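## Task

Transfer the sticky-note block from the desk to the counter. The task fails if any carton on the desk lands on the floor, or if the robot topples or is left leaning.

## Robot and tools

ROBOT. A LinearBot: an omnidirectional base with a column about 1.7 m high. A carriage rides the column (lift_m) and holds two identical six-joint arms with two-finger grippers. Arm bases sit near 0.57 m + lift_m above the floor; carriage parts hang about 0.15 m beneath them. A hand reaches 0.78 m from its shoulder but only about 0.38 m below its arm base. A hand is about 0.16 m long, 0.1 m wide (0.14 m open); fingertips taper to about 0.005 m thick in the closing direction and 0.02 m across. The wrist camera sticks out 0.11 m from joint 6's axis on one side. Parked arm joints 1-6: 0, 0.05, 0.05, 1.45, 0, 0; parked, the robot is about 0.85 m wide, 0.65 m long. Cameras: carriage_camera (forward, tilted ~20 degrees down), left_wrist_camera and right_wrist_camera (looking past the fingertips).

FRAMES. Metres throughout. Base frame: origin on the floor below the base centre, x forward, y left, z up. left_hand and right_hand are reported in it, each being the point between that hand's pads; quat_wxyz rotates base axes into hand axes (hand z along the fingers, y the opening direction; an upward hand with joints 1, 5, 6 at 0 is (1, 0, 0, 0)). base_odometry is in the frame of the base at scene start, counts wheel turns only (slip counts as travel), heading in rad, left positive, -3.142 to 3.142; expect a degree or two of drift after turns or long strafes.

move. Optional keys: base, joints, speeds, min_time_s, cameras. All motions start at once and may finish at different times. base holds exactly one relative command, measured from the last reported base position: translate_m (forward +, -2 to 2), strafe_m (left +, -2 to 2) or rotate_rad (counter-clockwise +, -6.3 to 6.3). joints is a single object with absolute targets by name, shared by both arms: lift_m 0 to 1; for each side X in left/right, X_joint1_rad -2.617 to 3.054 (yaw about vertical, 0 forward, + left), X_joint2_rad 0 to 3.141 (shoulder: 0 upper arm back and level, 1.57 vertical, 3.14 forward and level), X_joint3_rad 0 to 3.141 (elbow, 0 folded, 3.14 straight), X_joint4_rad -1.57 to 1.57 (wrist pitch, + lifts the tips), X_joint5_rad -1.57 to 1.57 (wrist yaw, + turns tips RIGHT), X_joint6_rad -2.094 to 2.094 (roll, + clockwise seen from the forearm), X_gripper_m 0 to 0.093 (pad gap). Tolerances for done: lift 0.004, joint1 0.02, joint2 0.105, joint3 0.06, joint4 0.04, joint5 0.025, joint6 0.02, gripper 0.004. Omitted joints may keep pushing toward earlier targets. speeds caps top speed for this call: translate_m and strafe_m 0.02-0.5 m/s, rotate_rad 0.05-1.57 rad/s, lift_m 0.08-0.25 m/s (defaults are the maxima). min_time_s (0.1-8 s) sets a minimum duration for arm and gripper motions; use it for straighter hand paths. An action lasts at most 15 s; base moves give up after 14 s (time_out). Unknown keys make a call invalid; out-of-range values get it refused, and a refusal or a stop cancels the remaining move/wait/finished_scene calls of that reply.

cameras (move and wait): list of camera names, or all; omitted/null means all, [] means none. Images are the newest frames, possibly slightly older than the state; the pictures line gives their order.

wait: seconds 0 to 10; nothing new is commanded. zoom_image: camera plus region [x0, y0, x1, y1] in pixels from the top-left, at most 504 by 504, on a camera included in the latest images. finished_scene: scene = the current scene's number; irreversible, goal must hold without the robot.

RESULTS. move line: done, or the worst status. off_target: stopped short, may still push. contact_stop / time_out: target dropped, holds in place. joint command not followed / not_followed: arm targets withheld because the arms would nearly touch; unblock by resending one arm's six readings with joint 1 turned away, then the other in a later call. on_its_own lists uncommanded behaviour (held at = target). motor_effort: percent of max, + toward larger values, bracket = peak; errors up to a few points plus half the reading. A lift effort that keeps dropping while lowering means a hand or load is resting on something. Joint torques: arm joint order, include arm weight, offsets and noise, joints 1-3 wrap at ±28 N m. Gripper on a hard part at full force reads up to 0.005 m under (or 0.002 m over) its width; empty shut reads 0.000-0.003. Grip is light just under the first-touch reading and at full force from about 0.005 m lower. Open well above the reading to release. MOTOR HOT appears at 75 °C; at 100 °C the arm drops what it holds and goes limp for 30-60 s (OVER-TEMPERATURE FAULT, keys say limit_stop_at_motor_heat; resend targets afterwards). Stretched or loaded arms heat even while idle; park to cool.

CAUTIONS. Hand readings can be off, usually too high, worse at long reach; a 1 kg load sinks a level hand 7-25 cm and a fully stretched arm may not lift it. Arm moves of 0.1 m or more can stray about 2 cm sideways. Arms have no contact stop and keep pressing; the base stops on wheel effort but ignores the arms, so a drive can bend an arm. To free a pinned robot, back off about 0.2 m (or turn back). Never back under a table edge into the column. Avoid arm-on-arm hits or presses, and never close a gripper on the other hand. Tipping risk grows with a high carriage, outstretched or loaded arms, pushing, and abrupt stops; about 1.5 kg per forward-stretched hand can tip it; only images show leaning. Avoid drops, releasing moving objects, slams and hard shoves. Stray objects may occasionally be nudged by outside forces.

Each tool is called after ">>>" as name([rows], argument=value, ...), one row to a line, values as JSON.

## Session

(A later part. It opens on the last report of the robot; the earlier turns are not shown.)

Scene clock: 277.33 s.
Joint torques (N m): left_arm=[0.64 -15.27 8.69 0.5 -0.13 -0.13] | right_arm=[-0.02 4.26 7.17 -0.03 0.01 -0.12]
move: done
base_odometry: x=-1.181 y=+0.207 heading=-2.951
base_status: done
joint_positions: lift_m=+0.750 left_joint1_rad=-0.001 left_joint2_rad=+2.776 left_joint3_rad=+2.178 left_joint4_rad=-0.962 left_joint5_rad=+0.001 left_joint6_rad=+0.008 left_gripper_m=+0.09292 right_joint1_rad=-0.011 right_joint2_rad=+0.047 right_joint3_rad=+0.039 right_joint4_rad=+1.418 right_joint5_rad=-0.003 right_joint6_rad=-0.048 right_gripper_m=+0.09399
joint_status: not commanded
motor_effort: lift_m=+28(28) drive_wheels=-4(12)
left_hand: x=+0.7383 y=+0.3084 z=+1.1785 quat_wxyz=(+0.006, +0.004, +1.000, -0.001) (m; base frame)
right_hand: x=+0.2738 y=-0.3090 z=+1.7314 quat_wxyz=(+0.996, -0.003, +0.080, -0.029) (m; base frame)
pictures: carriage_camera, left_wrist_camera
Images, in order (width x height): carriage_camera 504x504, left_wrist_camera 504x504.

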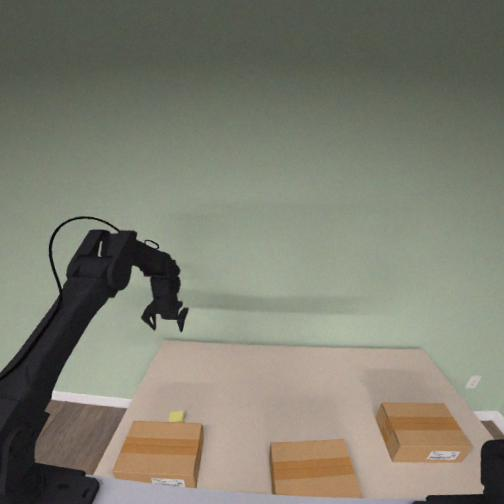

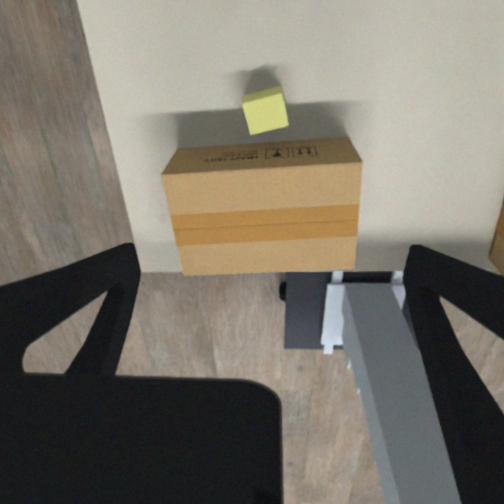

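>>> move(joints={"lift_m": 0.56, "left_joint6_rad": -0.22}, min_time_s=1.5, cameras=["left_wrist_camera"])

>>> move(joints={"lift_m": 0.47}, cameras=["left_wrist_camera", "carriage_camera"])

Scene clock: 303.33 s.
Joint torques (N m): left_arm=[0.68 -17.03 7.71 0.49 -0.15 -0.11] | right_arm=[-0.09 4.26 7.21 -0.02 0.01 -0.12]
move: done
base_odometry: x=-1.181 y=+0.207 heading=-2.951
base_status: not commanded
joint_positions: lift_m=+0.560 left_joint1_rad=-0.001 left_joint2_rad=+2.794 left_joint3_rad=+2.188 left_joint4_rad=-0.964 left_joint5_rad=+0.001 left_joint6_rad=-0.210 left_gripper_m=+0.09292 right_joint1_rad=-0.011 right_joint2_rad=+0.047 right_joint3_rad=+0.039 right_joint4_rad=+1.418 right_joint5_rad=-0.003 right_joint6_rad=-0.048 right_gripper_m=+0.09399
joint_status: all done
motor_effort: lift_m=+27(29) drive_wheels=+0(2)
left_hand: x=+0.7368 y=+0.3084 z=+0.9822 quat_wxyz=(+0.000, -0.104, +0.995, -0.001) (m; base frame)
right_hand: x=+0.2738 y=-0.3090 z=+1.5414 quat_wxyz=(+0.996, -0.003, +0.080, -0.029) (m; base frame)
pictures: left_wrist_camera
Images, in order (width x height): left_wrist_camera 504x504.

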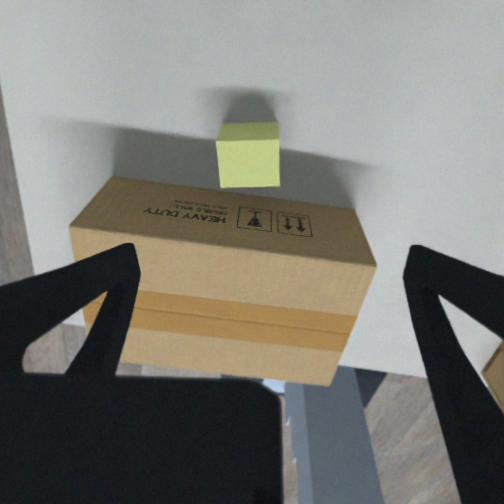

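Scene clock: 304.23 s.
Joint torques (N m): left_arm=[0.66 -17.35 7.53 0.52 -0.15 -0.15] | right_arm=[-0.03 4.25 7.2 -0.02 0 -0.11]
move: done
base_odometry: x=-1.181 y=+0.207 heading=-2.951
base_status: not commanded
joint_positions: lift_m=+0.470 left_joint1_rad=-0.001 left_joint2_rad=+2.795 left_joint3_rad=+2.190 left_joint4_rad=-0.966 left_joint5_rad=+0.001 left_joint6_rad=-0.211 left_gripper_m=+0.09292 right_joint1_rad=-0.011 right_joint2_rad=+0.047 right_joint3_rad=+0.039 right_joint4_rad=+1.418 right_joint5_rad=-0.003 right_joint6_rad=-0.048 right_gripper_m=+0.09399
joint_status: all done
motor_effort: lift_m=+27(29) drive_wheels=+2(2)
left_hand: x=+0.7366 y=+0.3084 z=+0.8919 quat_wxyz=(+0.000, -0.105, +0.994, -0.001) (m; base frame)
right_hand: x=+0.2738 y=-0.3090 z=+1.4514 quat_wxyz=(+0.996, -0.003, +0.080, -0.029) (m; base frame)
pictures: carriage_camera, left_wrist_camera
Images, in order (width x height): carriage_camera 504x504, left_wrist_camera 504x504.

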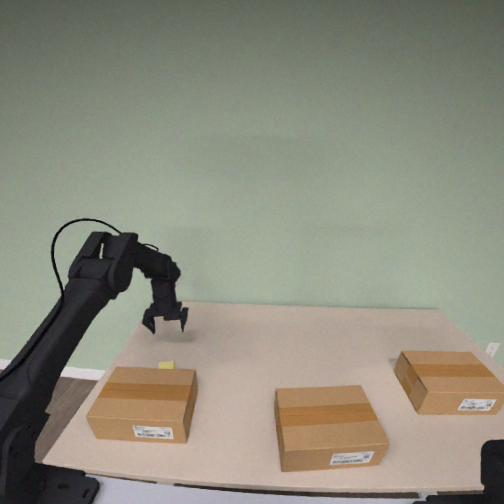

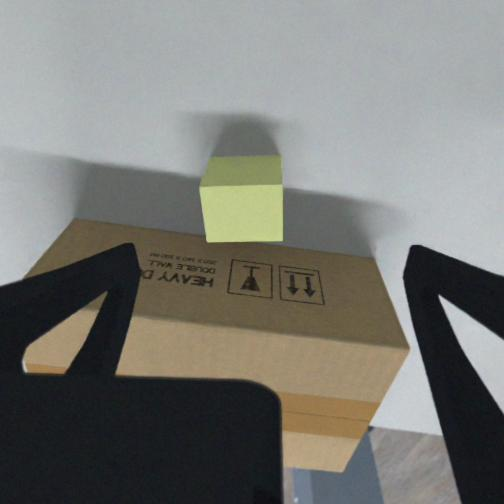

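>>> zoom_image(camera="left_wrist_camera", region=[60, 130, 420, 400])

>>> move(base={"translate_m": -0.038}, speeds={"translate_m": 0.05}, cameras=["left_wrist_camera"])

>>> move(base={"strafe_m": 0.008}, speeds={"strafe_m": 0.05}, cameras=["left_wrist_camera"])

Scaled by 1.400 from the camera's 504x504 image, which has a finer 720x720 frame.

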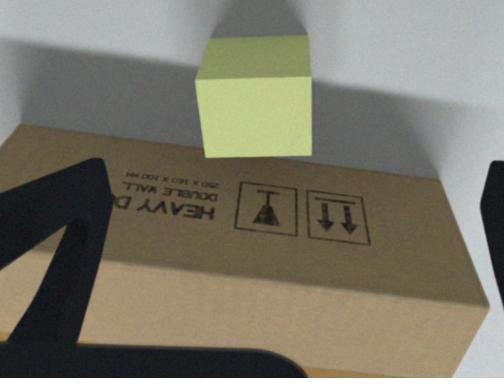

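Scene clock: 338.07 s.
Joint torques (N m): left_arm=[0.73 -17.16 7.72 0.51 -0.15 -0.14] | right_arm=[-0.05 4.22 7.23 -0.01 0.01 -0.11]
move: done
base_odometry: x=-1.143 y=+0.215 heading=-2.951
base_status: done
joint_positions: lift_m=+0.470 left_joint1_rad=-0.001 left_joint2_rad=+2.795 left_joint3_rad=+2.190 left_joint4_rad=-0.965 left_joint5_rad=+0.001 left_joint6_rad=-0.211 left_gripper_m=+0.09292 right_joint1_rad=-0.011 right_joint2_rad=+0.047 right_joint3_rad=+0.039 right_joint4_rad=+1.417 right_joint5_rad=-0.003 right_joint6_rad=-0.048 right_gripper_m=+0.09399
joint_status: not commanded
motor_effort: lift_m=+27(28) drive_wheels=-4(6)
left_hand: x=+0.7367 y=+0.3084 z=+0.8919 quat_wxyz=(+0.000, -0.105, +0.994, -0.001) (m; base frame)
right_hand: x=+0.2741 y=-0.3090 z=+1.4514 quat_wxyz=(+0.996, -0.003, +0.081, -0.029) (m; base frame)
pictures: left_wrist_camera
Images, in order (width x height): left_wrist_camera 504x504.

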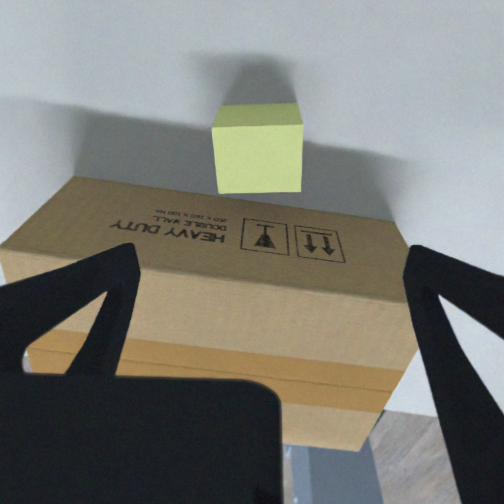

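Scene clock: 338.73 s.
Joint torques (N m): left_arm=[0.49 -17.42 7.51 0.5 -0.15 -0.15] | right_arm=[-0.09 4.27 7.23 0 0.01 -0.12]
move: done
base_odometry: x=-1.142 y=+0.207 heading=-2.951
base_status: done
joint_positions: lift_m=+0.470 left_joint1_rad=+0.001 left_joint2_rad=+2.795 left_joint3_rad=+2.190 left_joint4_rad=-0.965 left_joint5_rad=+0.001 left_joint6_rad=-0.212 left_gripper_m=+0.09292 right_joint1_rad=-0.010 right_joint2_rad=+0.047 right_joint3_rad=+0.039 right_joint4_rad=+1.417 right_joint5_rad=-0.003 right_joint6_rad=-0.048 right_gripper_m=+0.09399
joint_status: not commanded
motor_effort: lift_m=+27(28) drive_wheels=+0(6)
left_hand: x=+0.7367 y=+0.3096 z=+0.8919 quat_wxyz=(+0.000, -0.106, +0.994, +0.000) (m; base frame)
right_hand: x=+0.2741 y=-0.3089 z=+1.4514 quat_wxyz=(+0.996, -0.003, +0.081, -0.029) (m; base frame)
pictures: left_wrist_camera
Images, in order (width x height): left_wrist_camera 504x504.

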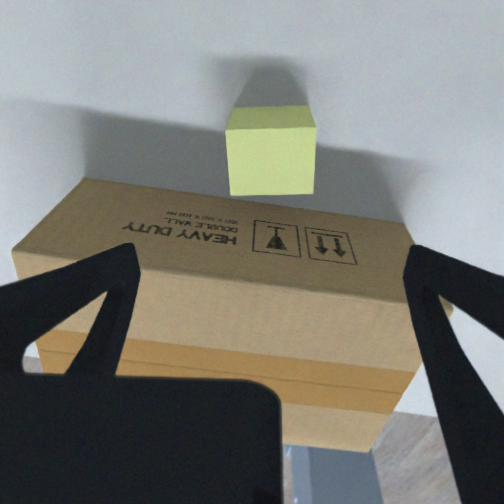

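>>> move(cameras=["carriage_camera"])

>>> zoom_image(camera="carriage_camera", region=[60, 210, 260, 450])

Scene clock: 350.80 s.
Joint torques (N m): left_arm=[0.49 -17.32 7.54 0.51 -0.15 -0.14] | right_arm=[-0.05 4.27 7.2 -0.01 0.01 -0.12]
base_odometry: x=-1.142 y=+0.207 heading=-2.951
base_status: done
joint_positions: lift_m=+0.470 left_joint1_rad=+0.001 left_joint2_rad=+2.795 left_joint3_rad=+2.190 left_joint4_rad=-0.965 left_joint5_rad=+0.001 left_joint6_rad=-0.212 left_gripper_m=+0.09292 right_joint1_rad=-0.010 right_joint2_rad=+0.047 right_joint3_rad=+0.039 right_joint4_rad=+1.417 right_joint5_rad=-0.003 right_joint6_rad=-0.048 right_gripper_m=+0.09399
joint_status: not commanded
motor_effort: lift_m=+27(28) drive_wheels=+0(6)
left_hand: x=+0.7367 y=+0.3096 z=+0.8919 quat_wxyz=(+0.000, -0.106, +0.994, +0.000) (m; base frame)
right_hand: x=+0.2741 y=-0.3089 z=+1.4514 quat_wxyz=(+0.996, -0.003, +0.081, -0.029) (m; base frame)
pictures: carriage_camera
Images, in order (width x height): carriage_camera 504x504.

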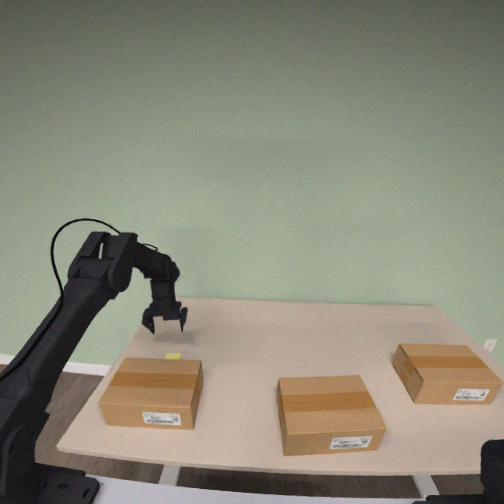

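Scaled by 2.100 from the camera's 504x504 image, which has a finer 720x720 frame.

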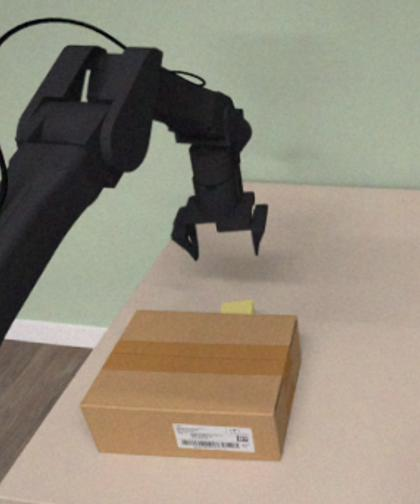

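>>> move(joints={"lift_m": 0.5, "left_joint4_rad": -1.22}, min_time_s=1.5, cameras=[])

>>> move(base={"translate_m": 0.055}, joints={"lift_m": 0.45}, speeds={"translate_m": 0.05}, cameras=["left_wrist_camera"])

Scene clock: 363.93 s.
Joint torques (N m): left_arm=[0.49 -16.9 6.84 -0.18 -0.15 -0.14] | right_arm=[-0.06 4.21 7.2 0 0 -0.12]
move: done
base_odometry: x=-1.142 y=+0.207 heading=-2.951
base_status: not commanded
joint_positions: lift_m=+0.500 left_joint1_rad=+0.001 left_joint2_rad=+2.796 left_joint3_rad=+2.192 left_joint4_rad=-1.206 left_joint5_rad=+0.001 left_joint6_rad=-0.212 left_gripper_m=+0.09292 right_joint1_rad=-0.010 right_joint2_rad=+0.047 right_joint3_rad=+0.039 right_joint4_rad=+1.417 right_joint5_rad=-0.003 right_joint6_rad=-0.048 right_gripper_m=+0.09399
joint_status: all done
motor_effort: lift_m=+31(38) drive_wheels=-1(2)
left_hand: x=+0.6785 y=+0.3095 z=+0.9286 quat_wxyz=(-0.119, -0.106, +0.987, +0.012) (m; base frame)
right_hand: x=+0.2741 y=-0.3089 z=+1.4811 quat_wxyz=(+0.996, -0.003, +0.081, -0.029) (m; base frame)
pictures: none
No camera images: "cameras" was empty.

Scene clock: 365.53 s.
Joint torques (N m): left_arm=[0.49 -17.01 6.91 -0.17 -0.15 -0.14] | right_arm=[-0.06 4.25 7.21 -0.01 0.01 -0.12]
move: done
base_odometry: x=-1.196 y=+0.197 heading=-2.952
base_status: done
joint_positions: lift_m=+0.450 left_joint1_rad=+0.001 left_joint2_rad=+2.798 left_joint3_rad=+2.192 left_joint4_rad=-1.213 left_joint5_rad=+0.001 left_joint6_rad=-0.212 left_gripper_m=+0.09292 right_joint1_rad=-0.010 right_joint2_rad=+0.047 right_joint3_rad=+0.039 right_joint4_rad=+1.417 right_joint5_rad=-0.003 right_joint6_rad=-0.048 right_gripper_m=+0.09399
joint_status: all done
motor_effort: lift_m=+27(29) drive_wheels=+7(10)
left_hand: x=+0.6763 y=+0.3095 z=+0.8785 quat_wxyz=(-0.123, -0.106, +0.987, +0.013) (m; base frame)
right_hand: x=+0.2739 y=-0.3089 z=+1.4314 quat_wxyz=(+0.996, -0.003, +0.080, -0.029) (m; base frame)
pictures: left_wrist_camera
Images, in order (width x height): left_wrist_camera 504x504.

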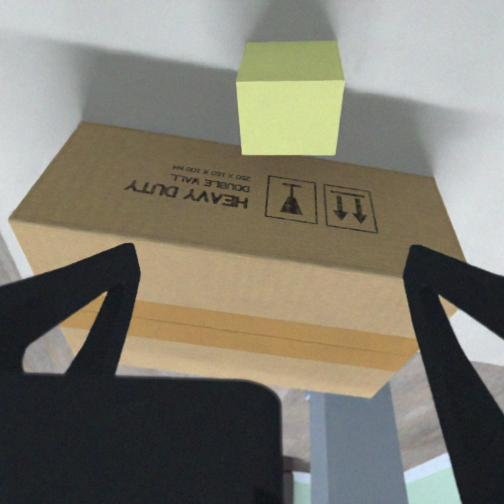

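>>> move(base={"strafe_m": -0.01}, joints={"lift_m": 0.385}, speeds={"strafe_m": 0.05, "lift_m": 0.1}, cameras=["left_wrist_camera", "carriage_camera"])

Scene clock: 378.43 s.
Joint torques (N m): left_arm=[0.98 -16.96 6.94 -0.14 -0.15 -0.14] | right_arm=[-0.14 4.33 7.24 -0.02 0.01 -0.12]
move: done
base_odometry: x=-1.198 y=+0.207 heading=-2.952
base_status: done
joint_positions: lift_m=+0.385 left_joint1_rad=-0.003 left_joint2_rad=+2.798 left_joint3_rad=+2.192 left_joint4_rad=-1.215 left_joint5_rad=+0.001 left_joint6_rad=-0.212 left_gripper_m=+0.09292 right_joint1_rad=-0.010 right_joint2_rad=+0.047 right_joint3_rad=+0.039 right_joint4_rad=+1.417 right_joint5_rad=-0.003 right_joint6_rad=-0.048 right_gripper_m=+0.09399
joint_status: all done
motor_effort: lift_m=+28(29) drive_wheels=-11(15)
left_hand: x=+0.6760 y=+0.3075 z=+0.8135 quat_wxyz=(-0.124, -0.103, +0.987, +0.013) (m; base frame)
right_hand: x=+0.2739 y=-0.3089 z=+1.3664 quat_wxyz=(+0.996, -0.003, +0.080, -0.029) (m; base frame)
pictures: carriage_camera, left_wrist_camera
Images, in order (width x height): carriage_camera 504x504, left_wrist_camera 504x504.

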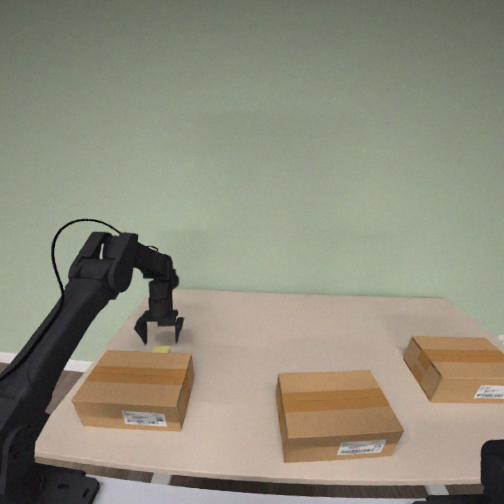

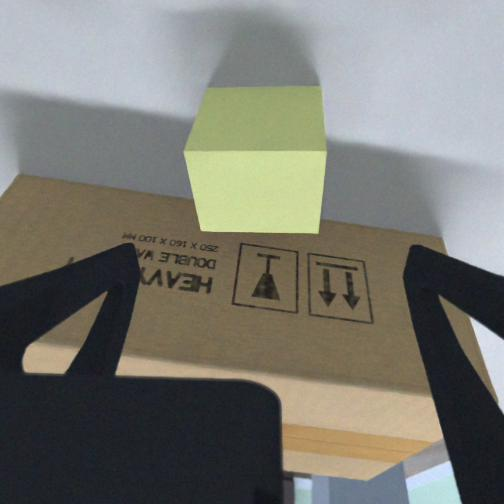

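>>> move(base={"strafe_m": 0.004}, joints={"lift_m": 0.345}, speeds={"strafe_m": 0.05, "lift_m": 0.08}, cameras=["left_wrist_camera", "carriage_camera"])

>>> zoom_image(camera="carriage_camera", region=[60, 230, 240, 440])

Scene clock: 392.87 s.
Joint torques (N m): left_arm=[0.61 -17.13 6.65 -0.16 -0.15 -0.14] | right_arm=[-0.1 4.18 7.12 -0.02 0.01 -0.12]
move: done
base_odometry: x=-1.197 y=+0.203 heading=-2.952
base_status: done
joint_positions: lift_m=+0.345 left_joint1_rad=-0.001 left_joint2_rad=+2.799 left_joint3_rad=+2.193 left_joint4_rad=-1.216 left_joint5_rad=+0.001 left_joint6_rad=-0.212 left_gripper_m=+0.09292 right_joint1_rad=-0.010 right_joint2_rad=+0.047 right_joint3_rad=+0.039 right_joint4_rad=+1.417 right_joint5_rad=-0.003 right_joint6_rad=-0.048 right_gripper_m=+0.09399
joint_status: all done
motor_effort: lift_m=+28(29) drive_wheels=+7(8)
left_hand: x=+0.6760 y=+0.3086 z=+0.7736 quat_wxyz=(-0.124, -0.105, +0.987, +0.013) (m; base frame)
right_hand: x=+0.2739 y=-0.3089 z=+1.3264 quat_wxyz=(+0.996, -0.003, +0.080, -0.029) (m; base frame)
pictures: carriage_camera, left_wrist_camera
Images, in order (width x height): carriage_camera 504x504, left_wrist_camera 504x504.

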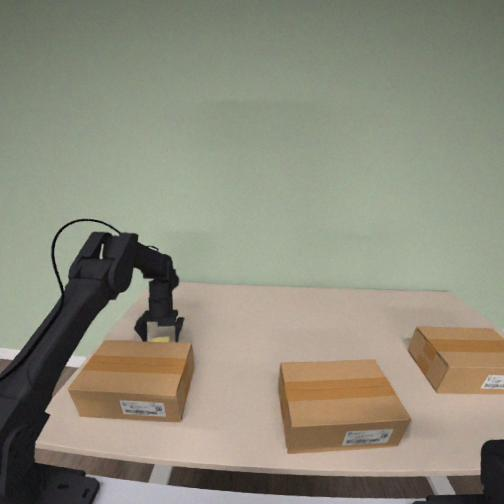

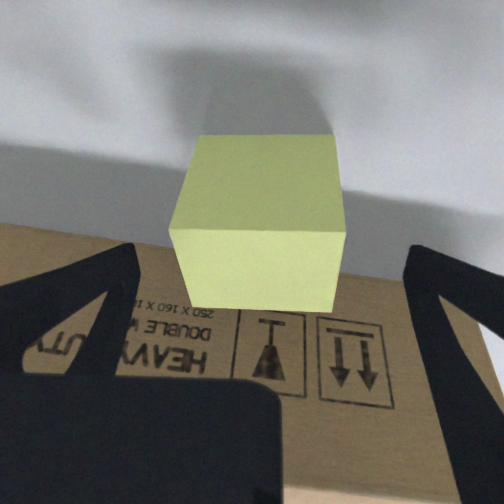

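Scaled by 2.400 from the camera's 504x504 image, which has a finer 720x720 frame.

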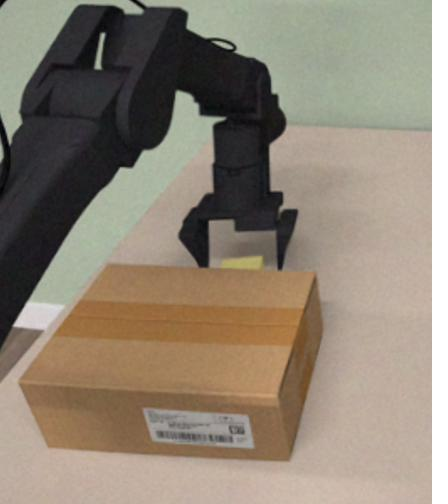

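>>> move(joints={"lift_m": 0.327}, speeds={"lift_m": 0.08}, cameras=["left_wrist_camera"])

>>> move(joints={"left_gripper_m": 0.055}, min_time_s=2, cameras=["left_wrist_camera"])

Scene clock: 400.27 s.
Joint torques (N m): left_arm=[0.7 -17.18 6.65 -0.12 -0.14 -0.15] | right_arm=[-0.13 4.23 7.25 -0.02 0.01 -0.12]
move: done
base_odometry: x=-1.197 y=+0.203 heading=-2.952
base_status: not commanded
joint_positions: lift_m=+0.327 left_joint1_rad=-0.001 left_joint2_rad=+2.800 left_joint3_rad=+2.193 left_joint4_rad=-1.217 left_joint5_rad=+0.001 left_joint6_rad=-0.212 left_gripper_m=+0.09292 right_joint1_rad=-0.010 right_joint2_rad=+0.047 right_joint3_rad=+0.039 right_joint4_rad=+1.417 right_joint5_rad=-0.003 right_joint6_rad=-0.048 right_gripper_m=+0.09399
joint_status: all done
motor_effort: lift_m=+28(29) drive_wheels=+7(9)
left_hand: x=+0.6756 y=+0.3086 z=+0.7553 quat_wxyz=(-0.125, -0.105, +0.987, +0.013) (m; base frame)
right_hand: x=+0.2739 y=-0.3089 z=+1.3084 quat_wxyz=(+0.996, -0.003, +0.080, -0.029) (m; base frame)
pictures: left_wrist_camera
Images, in order (width x height): left_wrist_camera 504x504.

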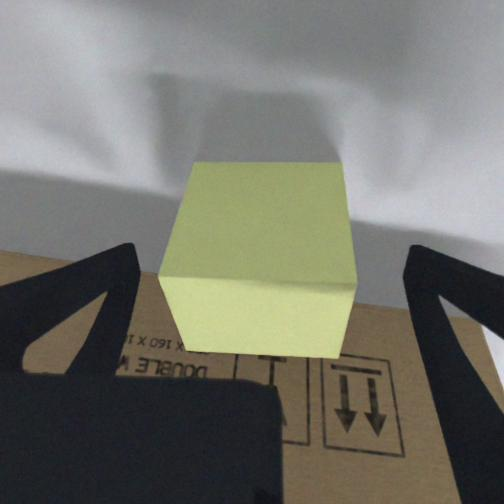

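Scene clock: 402.53 s.
Joint torques (N m): left_arm=[0.65 -17.21 6.68 -0.12 -0.14 -0.14] | right_arm=[-0.12 4.22 7.2 -0.02 0 -0.12]
move: done
base_odometry: x=-1.197 y=+0.203 heading=-2.952
base_status: not commanded
joint_positions: lift_m=+0.327 left_joint1_rad=-0.001 left_joint2_rad=+2.800 left_joint3_rad=+2.193 left_joint4_rad=-1.217 left_joint5_rad=+0.001 left_joint6_rad=-0.212 left_gripper_m=+0.05509 right_joint1_rad=-0.010 right_joint2_rad=+0.047 right_joint3_rad=+0.039 right_joint4_rad=+1.417 right_joint5_rad=-0.003 right_joint6_rad=-0.048 right_gripper_m=+0.09399
joint_status: all done
motor_effort: lift_m=+27(28) drive_wheels=+7(8)
left_hand: x=+0.6756 y=+0.3086 z=+0.7553 quat_wxyz=(-0.125, -0.105, +0.987, +0.013) (m; base frame)
right_hand: x=+0.2739 y=-0.3089 z=+1.3084 quat_wxyz=(+0.996, -0.003, +0.080, -0.029) (m; base frame)
pictures: left_wrist_camera
Images, in order (width x height): left_wrist_camera 504x504.

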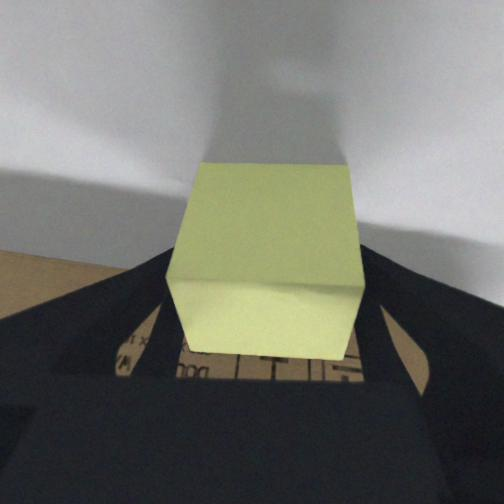

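>>> move(joints={"left_gripper_m": 0.05}, min_time_s=1, cameras=[])

>>> move(joints={"left_gripper_m": 0.046}, min_time_s=1, cameras=["left_wrist_camera"])

Scene clock: 414.43 s.
Joint torques (N m): left_arm=[0.59 -17.22 6.6 -0.13 -0.14 -0.14] | right_arm=[-0.12 4.25 7.2 -0.02 0 -0.11]
move: done
base_odometry: x=-1.197 y=+0.203 heading=-2.952
base_status: not commanded
joint_positions: lift_m=+0.327 left_joint1_rad=-0.001 left_joint2_rad=+2.800 left_joint3_rad=+2.193 left_joint4_rad=-1.217 left_joint5_rad=+0.001 left_joint6_rad=-0.212 left_gripper_m=+0.05138 right_joint1_rad=-0.010 right_joint2_rad=+0.047 right_joint3_rad=+0.039 right_joint4_rad=+1.417 right_joint5_rad=-0.003 right_joint6_rad=-0.048 right_gripper_m=+0.09399
joint_status: all done
motor_effort: lift_m=+28(28) drive_wheels=+7(9)
left_hand: x=+0.6756 y=+0.3086 z=+0.7553 quat_wxyz=(-0.125, -0.105, +0.987, +0.013) (m; base frame)
right_hand: x=+0.2739 y=-0.3089 z=+1.3084 quat_wxyz=(+0.996, -0.003, +0.080, -0.029) (m; base frame)
pictures: none
No camera images: "cameras" was empty.

Scene clock: 415.73 s.
Joint torques (N m): left_arm=[0.62 -17.18 6.64 -0.13 -0.15 -0.13] | right_arm=[-0.13 4.3 7.17 -0.02 0.02 -0.11]
move: off_target
base_odometry: x=-1.197 y=+0.203 heading=-2.952
base_status: not commanded
joint_positions: lift_m=+0.327 left_joint1_rad=-0.001 left_joint2_rad=+2.800 left_joint3_rad=+2.193 left_joint4_rad=-1.217 left_joint5_rad=+0.001 left_joint6_rad=-0.212 left_gripper_m=+0.05138 right_joint1_rad=-0.010 right_joint2_rad=+0.047 right_joint3_rad=+0.039 right_joint4_rad=+1.417 right_joint5_rad=-0.003 right_joint6_rad=-0.048 right_gripper_m=+0.09399
joint_status: left_gripper_m off_target (ended at +0.05138, target +0.04600)
motor_effort: lift_m=+27(28) drive_wheels=+8(8)
left_hand: x=+0.6756 y=+0.3086 z=+0.7553 quat_wxyz=(-0.125, -0.105, +0.987, +0.013) (m; base frame)
right_hand: x=+0.2739 y=-0.3089 z=+1.3084 quat_wxyz=(+0.996, -0.003, +0.080, -0.029) (m; base frame)
pictures: left_wrist_camera
Images, in order (width x height): left_wrist_camera 504x504.

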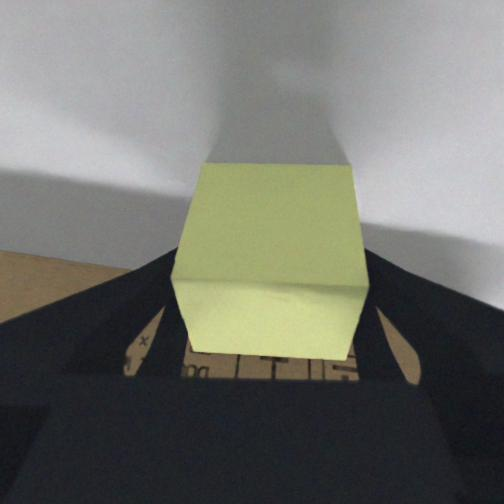

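>>> move(joints={"lift_m": 0.38}, speeds={"lift_m": 0.08}, cameras=["left_wrist_camera"])

>>> move(joints={"lift_m": 0.6}, speeds={"lift_m": 0.15}, cameras=["left_wrist_camera", "carriage_camera"])

Scene clock: 420.70 s.
Joint torques (N m): left_arm=[0.5 -17.29 6.83 -0.13 -0.14 -0.14] | right_arm=[-0.12 4.27 7.21 -0.02 0.01 -0.12]
move: done
base_odometry: x=-1.197 y=+0.203 heading=-2.952
base_status: not commanded
joint_positions: lift_m=+0.380 left_joint1_rad=-0.001 left_joint2_rad=+2.801 left_joint3_rad=+2.193 left_joint4_rad=-1.216 left_joint5_rad=+0.001 left_joint6_rad=-0.212 left_gripper_m=+0.05137 right_joint1_rad=-0.010 right_joint2_rad=+0.047 right_joint3_rad=+0.039 right_joint4_rad=+1.417 right_joint5_rad=-0.003 right_joint6_rad=-0.048 right_gripper_m=+0.09399
joint_status: all done
motor_effort: lift_m=+31(38) drive_wheels=+5(8)
left_hand: x=+0.6755 y=+0.3086 z=+0.8075 quat_wxyz=(-0.125, -0.105, +0.986, +0.013) (m; base frame)
right_hand: x=+0.2739 y=-0.3089 z=+1.3611 quat_wxyz=(+0.996, -0.003, +0.080, -0.029) (m; base frame)
pictures: left_wrist_camera
Images, in order (width x height): left_wrist_camera 504x504.

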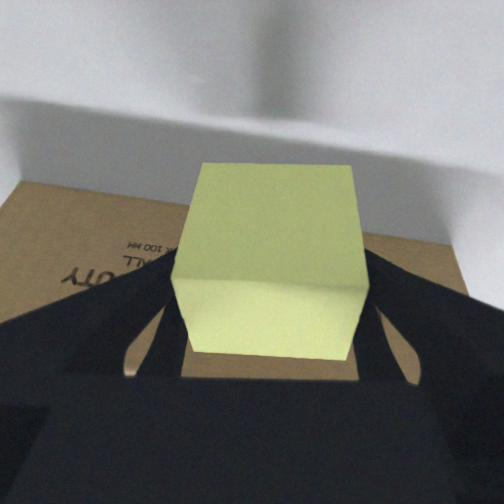

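Scene clock: 422.60 s.
Joint torques (N m): left_arm=[0.65 -17.48 6.68 -0.15 -0.14 -0.14] | right_arm=[-0.13 4.27 7.2 -0.01 0.01 -0.12]
move: done
base_odometry: x=-1.197 y=+0.203 heading=-2.952
base_status: not commanded
joint_positions: lift_m=+0.600 left_joint1_rad=-0.001 left_joint2_rad=+2.801 left_joint3_rad=+2.193 left_joint4_rad=-1.216 left_joint5_rad=+0.001 left_joint6_rad=-0.212 left_gripper_m=+0.05137 right_joint1_rad=-0.010 right_joint2_rad=+0.047 right_joint3_rad=+0.039 right_joint4_rad=+1.417 right_joint5_rad=-0.003 right_joint6_rad=-0.048 right_gripper_m=+0.09399
joint_status: all done
motor_effort: lift_m=+31(38) drive_wheels=+5(9)
left_hand: x=+0.6754 y=+0.3086 z=+1.0273 quat_wxyz=(-0.126, -0.105, +0.986, +0.013) (m; base frame)
right_hand: x=+0.2739 y=-0.3089 z=+1.5811 quat_wxyz=(+0.996, -0.003, +0.080, -0.029) (m; base frame)
pictures: carriage_camera, left_wrist_camera
Images, in order (width x height): carriage_camera 504x504, left_wrist_camera 504x504.

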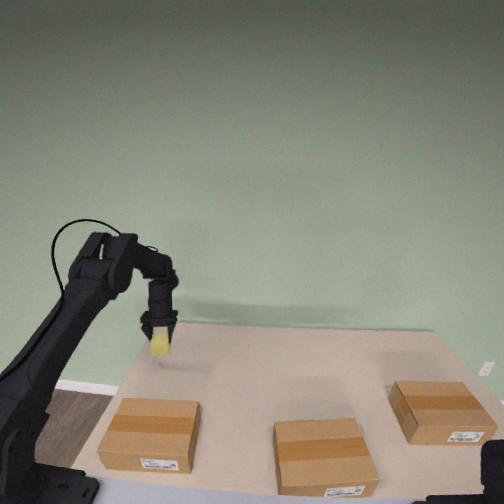

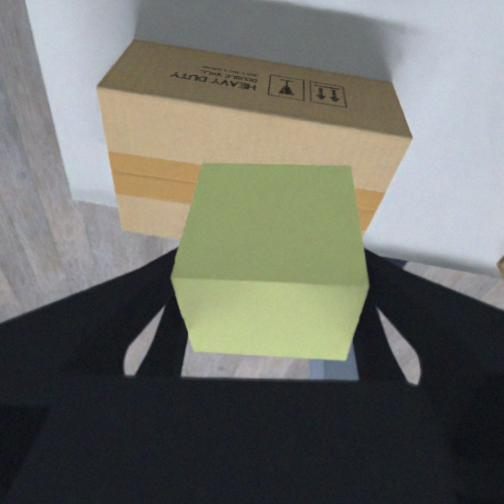

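>>> move(base={"translate_m": -0.5}, speeds={"translate_m": 0.25}, cameras=[])

>>> move(base={"translate_m": -1.2}, speeds={"translate_m": 0.3}, joints={"left_joint2_rad": 1.0, "left_joint3_rad": 1.0, "left_joint4_rad": -1.5}, min_time_s=4, cameras=["left_wrist_camera", "carriage_camera"])

>>> move(base={"rotate_rad": 3.1416}, speeds={"rotate_rad": 0.8}, cameras=["left_wrist_camera", "carriage_camera"])

Scene clock: 457.63 s.
Joint torques (N m): left_arm=[0.66 -17.31 6.68 -0.15 -0.15 -0.13] | right_arm=[-0.16 4.23 7.23 -0.02 0 -0.13]
move: done
base_odometry: x=-0.706 y=+0.297 heading=-2.952
base_status: done
joint_positions: lift_m=+0.600 left_joint1_rad=-0.001 left_joint2_rad=+2.801 left_joint3_rad=+2.193 left_joint4_rad=-1.215 left_joint5_rad=+0.001 left_joint6_rad=-0.212 left_gripper_m=+0.05137 right_joint1_rad=-0.010 right_joint2_rad=+0.047 right_joint3_rad=+0.039 right_joint4_rad=+1.417 right_joint5_rad=-0.003 right_joint6_rad=-0.048 right_gripper_m=+0.09399
joint_status: not commanded
motor_effort: lift_m=+31(31) drive_wheels=-6(15)
left_hand: x=+0.6756 y=+0.3086 z=+1.0273 quat_wxyz=(-0.125, -0.105, +0.987, +0.013) (m; base frame)
right_hand: x=+0.2739 y=-0.3089 z=+1.5811 quat_wxyz=(+0.996, -0.003, +0.080, -0.029) (m; base frame)
pictures: none
No camera images: "cameras" was empty.

Scene clock: 463.13 s.
Joint torques (N m): left_arm=[0.64 -2.18 5.6 0.72 -0.15 -0.14] | right_arm=[-0.1 4.22 7.2 -0.02 0.01 -0.11]
move: done
base_odometry: x=+0.473 y=+0.522 heading=-2.953
base_status: done
joint_positions: lift_m=+0.600 left_joint1_rad=-0.001 left_joint2_rad=+1.006 left_joint3_rad=+1.012 left_joint4_rad=-1.494 left_joint5_rad=+0.001 left_joint6_rad=-0.212 left_gripper_m=+0.05136 right_joint1_rad=-0.010 right_joint2_rad=+0.047 right_joint3_rad=+0.039 right_joint4_rad=+1.417 right_joint5_rad=-0.003 right_joint6_rad=-0.048 right_gripper_m=+0.09399
joint_status: all done
motor_effort: lift_m=+31(31) drive_wheels=-6(13)
left_hand: x=+0.3764 y=+0.3088 z=+1.3071 quat_wxyz=(+0.041, -0.105, +0.994, -0.005) (m; base frame)
right_hand: x=+0.2739 y=-0.3089 z=+1.5811 quat_wxyz=(+0.996, -0.003, +0.080, -0.029) (m; base frame)
pictures: carriage_camera, left_wrist_camera
Images, in order (width x height): carriage_camera 504x504, left_wrist_camera 504x504.

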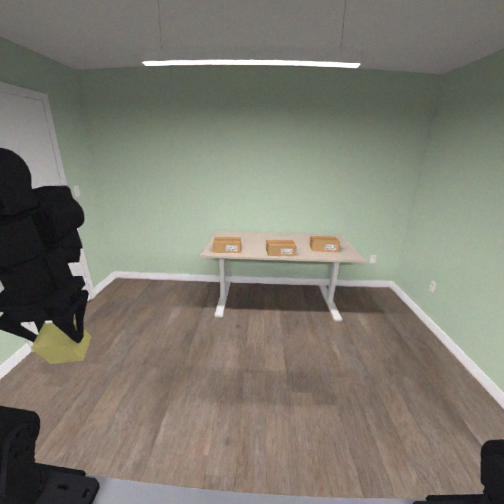

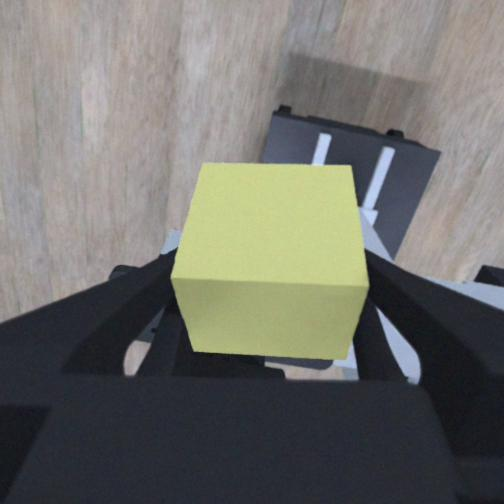

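Scene clock: 468.37 s.
Joint torques (N m): left_arm=[0.61 -2.21 5.56 0.72 -0.15 -0.13] | right_arm=[-0.08 4.29 7.25 -0.01 0.01 -0.12]
move: done
base_odometry: x=+0.473 y=+0.522 heading=+0.188
base_status: done
joint_positions: lift_m=+0.600 left_joint1_rad=-0.001 left_joint2_rad=+1.006 left_joint3_rad=+1.012 left_joint4_rad=-1.494 left_joint5_rad=+0.000 left_joint6_rad=-0.212 left_gripper_m=+0.05135 right_joint1_rad=-0.010 right_joint2_rad=+0.047 right_joint3_rad=+0.039 right_joint4_rad=+1.417 right_joint5_rad=-0.003 right_joint6_rad=-0.048 right_gripper_m=+0.09400
joint_status: not commanded
motor_effort: lift_m=+31(31) drive_wheels=+6(15)
left_hand: x=+0.3764 y=+0.3089 z=+1.3071 quat_wxyz=(+0.041, -0.105, +0.994, -0.005) (m; base frame)
right_hand: x=+0.2739 y=-0.3089 z=+1.5811 quat_wxyz=(+0.996, -0.003, +0.080, -0.029) (m; base frame)
pictures: carriage_camera, left_wrist_camera
Images, in order (width x height): carriage_camera 504x504, left_wrist_camera 504x504.

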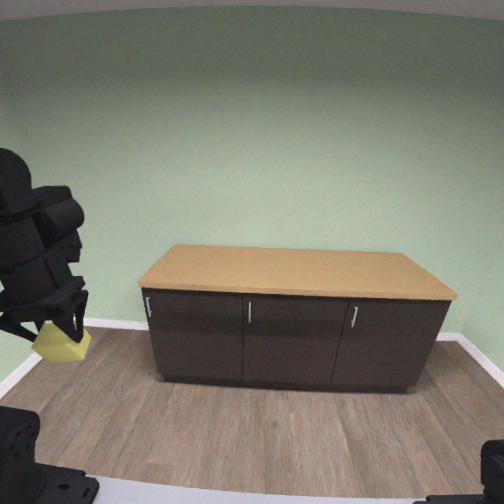

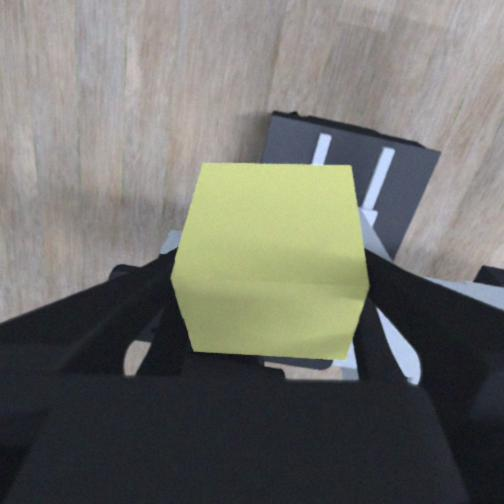

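>>> move(base={"rotate_rad": -0.03}, joints={"lift_m": 0.75}, cameras=[])

>>> move(base={"translate_m": 0.8}, speeds={"translate_m": 0.25}, cameras=["left_wrist_camera", "carriage_camera"])

Scene clock: 495.67 s.
Joint torques (N m): left_arm=[0.65 -2.11 6.28 0.74 -0.14 -0.12] | right_arm=[-0.12 4.27 7.16 -0.03 0.01 -0.11]
move: done
base_odometry: x=+0.473 y=+0.522 heading=+0.158
base_status: done
joint_positions: lift_m=+0.750 left_joint1_rad=-0.001 left_joint2_rad=+1.005 left_joint3_rad=+1.005 left_joint4_rad=-1.498 left_joint5_rad=+0.001 left_joint6_rad=-0.212 left_gripper_m=+0.05135 right_joint1_rad=-0.010 right_joint2_rad=+0.047 right_joint3_rad=+0.039 right_joint4_rad=+1.418 right_joint5_rad=-0.003 right_joint6_rad=-0.048 right_gripper_m=+0.09400
joint_status: all done
motor_effort: lift_m=+31(39) drive_wheels=+0(5)
left_hand: x=+0.3743 y=+0.3088 z=+1.4555 quat_wxyz=(+0.036, -0.105, +0.994, -0.004) (m; base frame)
right_hand: x=+0.2737 y=-0.3089 z=+1.7311 quat_wxyz=(+0.996, -0.003, +0.080, -0.029) (m; base frame)
pictures: none
No camera images: "cameras" was empty.

Scene clock: 500.27 s.
Joint torques (N m): left_arm=[0.65 -2.09 6.26 0.74 -0.15 -0.13] | right_arm=[-0.09 4.26 7.16 -0.03 0.01 -0.12]
move: done
base_odometry: x=+1.263 y=+0.650 heading=+0.160
base_status: done
joint_positions: lift_m=+0.750 left_joint1_rad=-0.001 left_joint2_rad=+1.005 left_joint3_rad=+1.005 left_joint4_rad=-1.498 left_joint5_rad=+0.001 left_joint6_rad=-0.212 left_gripper_m=+0.05135 right_joint1_rad=-0.010 right_joint2_rad=+0.047 right_joint3_rad=+0.039 right_joint4_rad=+1.418 right_joint5_rad=-0.003 right_joint6_rad=-0.048 right_gripper_m=+0.09400
joint_status: not commanded
motor_effort: lift_m=+31(31) drive_wheels=-9(21)
left_hand: x=+0.3743 y=+0.3088 z=+1.4555 quat_wxyz=(+0.036, -0.105, +0.994, -0.004) (m; base frame)
right_hand: x=+0.2738 y=-0.3089 z=+1.7311 quat_wxyz=(+0.996, -0.003, +0.080, -0.029) (m; base frame)
pictures: carriage_camera, left_wrist_camera
Images, in order (width x height): carriage_camera 504x504, left_wrist_camera 504x504.

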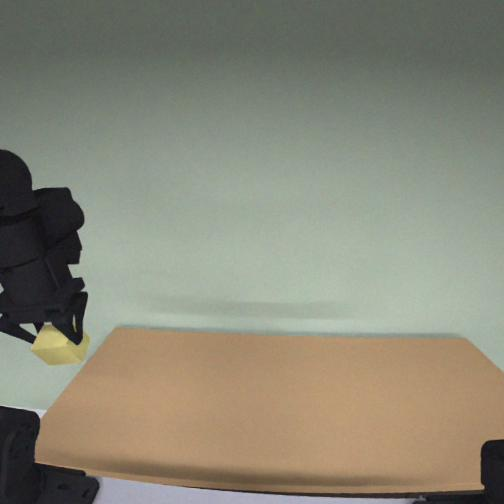

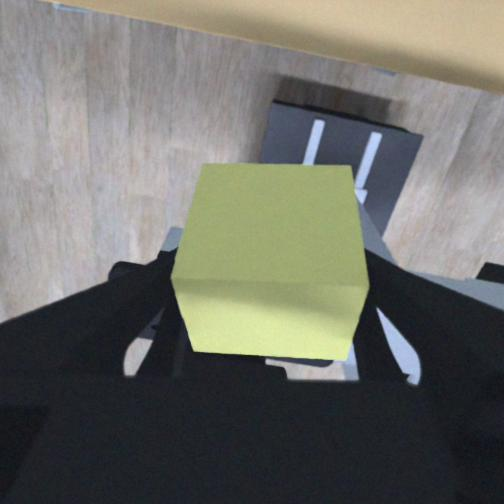

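>>> move(base={"translate_m": 0.08}, speeds={"translate_m": 0.15}, joints={"left_joint2_rad": 2.8, "left_joint3_rad": 2.2, "left_joint4_rad": -1.22}, min_time_s=4, cameras=["left_wrist_camera", "carriage_camera"])

>>> move(joints={"lift_m": 0.55}, speeds={"lift_m": 0.12}, cameras=["left_wrist_camera", "carriage_camera"])

Scene clock: 514.13 s.
Joint torques (N m): left_arm=[0.65 -15.3 8.24 -0.05 -0.15 -0.12] | right_arm=[-0.12 4.29 7.2 -0.01 0 -0.11]
move: done
base_odometry: x=+1.341 y=+0.663 heading=+0.161
base_status: done
joint_positions: lift_m=+0.750 left_joint1_rad=-0.001 left_joint2_rad=+2.781 left_joint3_rad=+2.178 left_joint4_rad=-1.227 left_joint5_rad=+0.001 left_joint6_rad=-0.212 left_gripper_m=+0.05135 right_joint1_rad=-0.010 right_joint2_rad=+0.047 right_joint3_rad=+0.039 right_joint4_rad=+1.416 right_joint5_rad=-0.003 right_joint6_rad=-0.048 right_gripper_m=+0.09400
joint_status: all done
motor_effort: lift_m=+31(31) drive_wheels=+7(17)
left_hand: x=+0.6724 y=+0.3086 z=+1.1838 quat_wxyz=(-0.129, -0.105, +0.986, +0.013) (m; base frame)
right_hand: x=+0.2742 y=-0.3089 z=+1.7310 quat_wxyz=(+0.996, -0.003, +0.081, -0.029) (m; base frame)
pictures: carriage_camera, left_wrist_camera
Images, in order (width x height): carriage_camera 504x504, left_wrist_camera 504x504.

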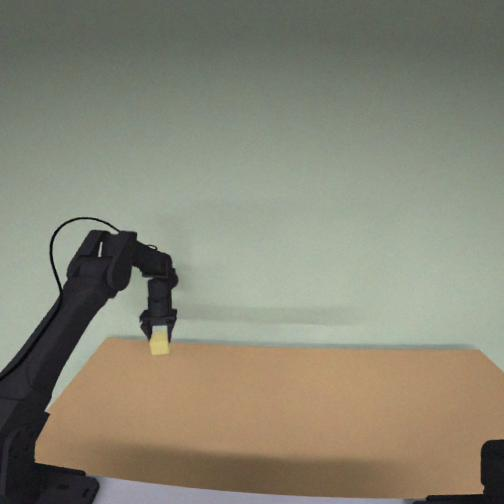

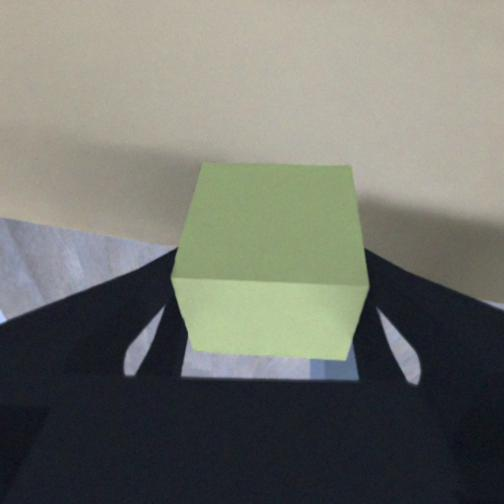

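Scene clock: 516.23 s.
Joint torques (N m): left_arm=[0.61 -16.46 7.53 -0.09 -0.13 -0.14] | right_arm=[-0.1 4.19 7.17 0 0.01 -0.12]
move: done
base_odometry: x=+1.341 y=+0.663 heading=+0.161
base_status: not commanded
joint_positions: lift_m=+0.550 left_joint1_rad=-0.001 left_joint2_rad=+2.793 left_joint3_rad=+2.185 left_joint4_rad=-1.223 left_joint5_rad=+0.001 left_joint6_rad=-0.212 left_gripper_m=+0.05135 right_joint1_rad=-0.010 right_joint2_rad=+0.047 right_joint3_rad=+0.039 right_joint4_rad=+1.416 right_joint5_rad=-0.003 right_joint6_rad=-0.048 right_gripper_m=+0.09400
joint_status: all done
motor_effort: lift_m=+28(28) drive_wheels=+8(12)
left_hand: x=+0.6731 y=+0.3086 z=+0.9801 quat_wxyz=(-0.129, -0.105, +0.986, +0.013) (m; base frame)
right_hand: x=+0.2742 y=-0.3089 z=+1.5313 quat_wxyz=(+0.996, -0.003, +0.081, -0.029) (m; base frame)
pictures: carriage_camera, left_wrist_camera
Images, in order (width x height): carriage_camera 504x504, left_wrist_camera 504x504.

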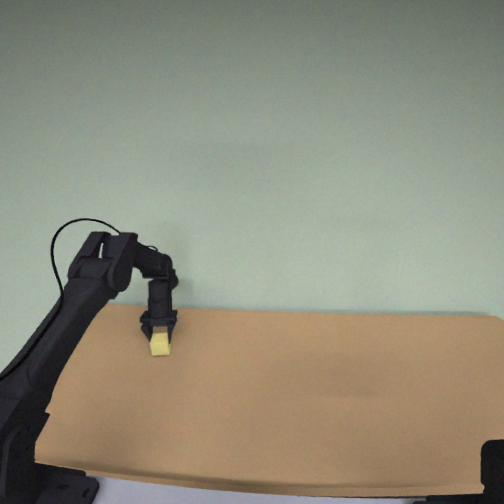

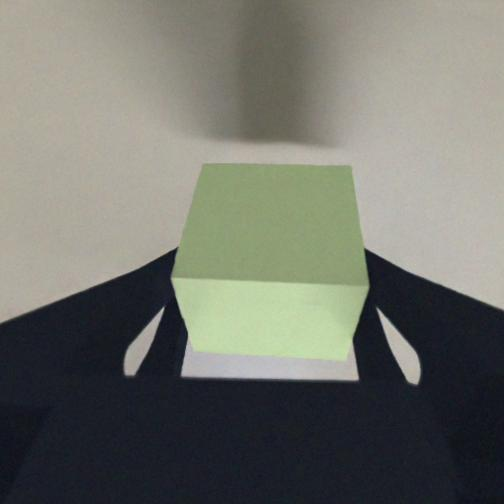

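>>> move(joints={"lift_m": 0.51}, speeds={"lift_m": 0.08}, cameras=["left_wrist_camera"])

>>> move(joints={"lift_m": 0.495}, speeds={"lift_m": 0.08}, cameras=["left_wrist_camera"])

Scene clock: 520.80 s.
Joint torques (N m): left_arm=[0.7 -16.16 6.26 0.1 -0.15 -0.14] | right_arm=[-0.12 4.27 7.2 0 0.01 -0.11]
move: done
base_odometry: x=+1.341 y=+0.663 heading=+0.161
base_status: not commanded
joint_positions: lift_m=+0.510 left_joint1_rad=-0.001 left_joint2_rad=+2.790 left_joint3_rad=+2.197 left_joint4_rad=-1.239 left_joint5_rad=+0.001 left_joint6_rad=-0.212 left_gripper_m=+0.05135 right_joint1_rad=-0.010 right_joint2_rad=+0.047 right_joint3_rad=+0.039 right_joint4_rad=+1.416 right_joint5_rad=-0.003 right_joint6_rad=-0.048 right_gripper_m=+0.09400
joint_status: all done
motor_effort: lift_m=+26(27) drive_wheels=-11(12)
left_hand: x=+0.6740 y=+0.3085 z=+0.9447 quat_wxyz=(-0.129, -0.105, +0.986, +0.013) (m; base frame)
right_hand: x=+0.2742 y=-0.3089 z=+1.4915 quat_wxyz=(+0.996, -0.003, +0.081, -0.029) (m; base frame)
pictures: left_wrist_camera
Images, in order (width x height): left_wrist_camera 504x504.

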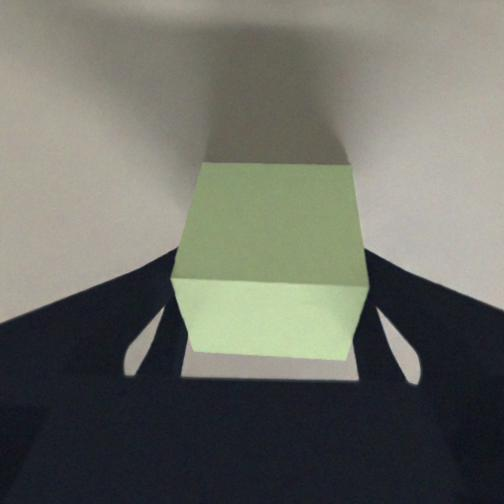

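Scene clock: 521.37 s.
Joint torques (N m): left_arm=[0.61 -13.83 5.29 0.51 -0.15 -0.14] | right_arm=[-0.12 4.26 7.17 0 0.01 -0.12]
move: done
base_odometry: x=+1.341 y=+0.663 heading=+0.161
base_status: not commanded
joint_positions: lift_m=+0.495 left_joint1_rad=-0.001 left_joint2_rad=+2.766 left_joint3_rad=+2.208 left_joint4_rad=-1.275 left_joint5_rad=+0.002 left_joint6_rad=-0.212 left_gripper_m=+0.05135 right_joint1_rad=-0.010 right_joint2_rad=+0.047 right_joint3_rad=+0.039 right_joint4_rad=+1.416 right_joint5_rad=-0.003 right_joint6_rad=-0.048 right_gripper_m=+0.09400
joint_status: all done
motor_effort: lift_m=+25(26) drive_wheels=+7(11)
left_hand: x=+0.6741 y=+0.3084 z=+0.9441 quat_wxyz=(-0.130, -0.105, +0.986, +0.013) (m; base frame)
right_hand: x=+0.2742 y=-0.3089 z=+1.4766 quat_wxyz=(+0.996, -0.003, +0.081, -0.029) (m; base frame)
pictures: left_wrist_camera
Images, in order (width x height): left_wrist_camera 504x504.

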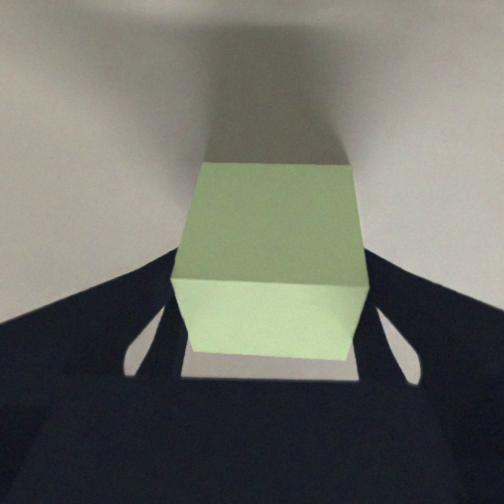

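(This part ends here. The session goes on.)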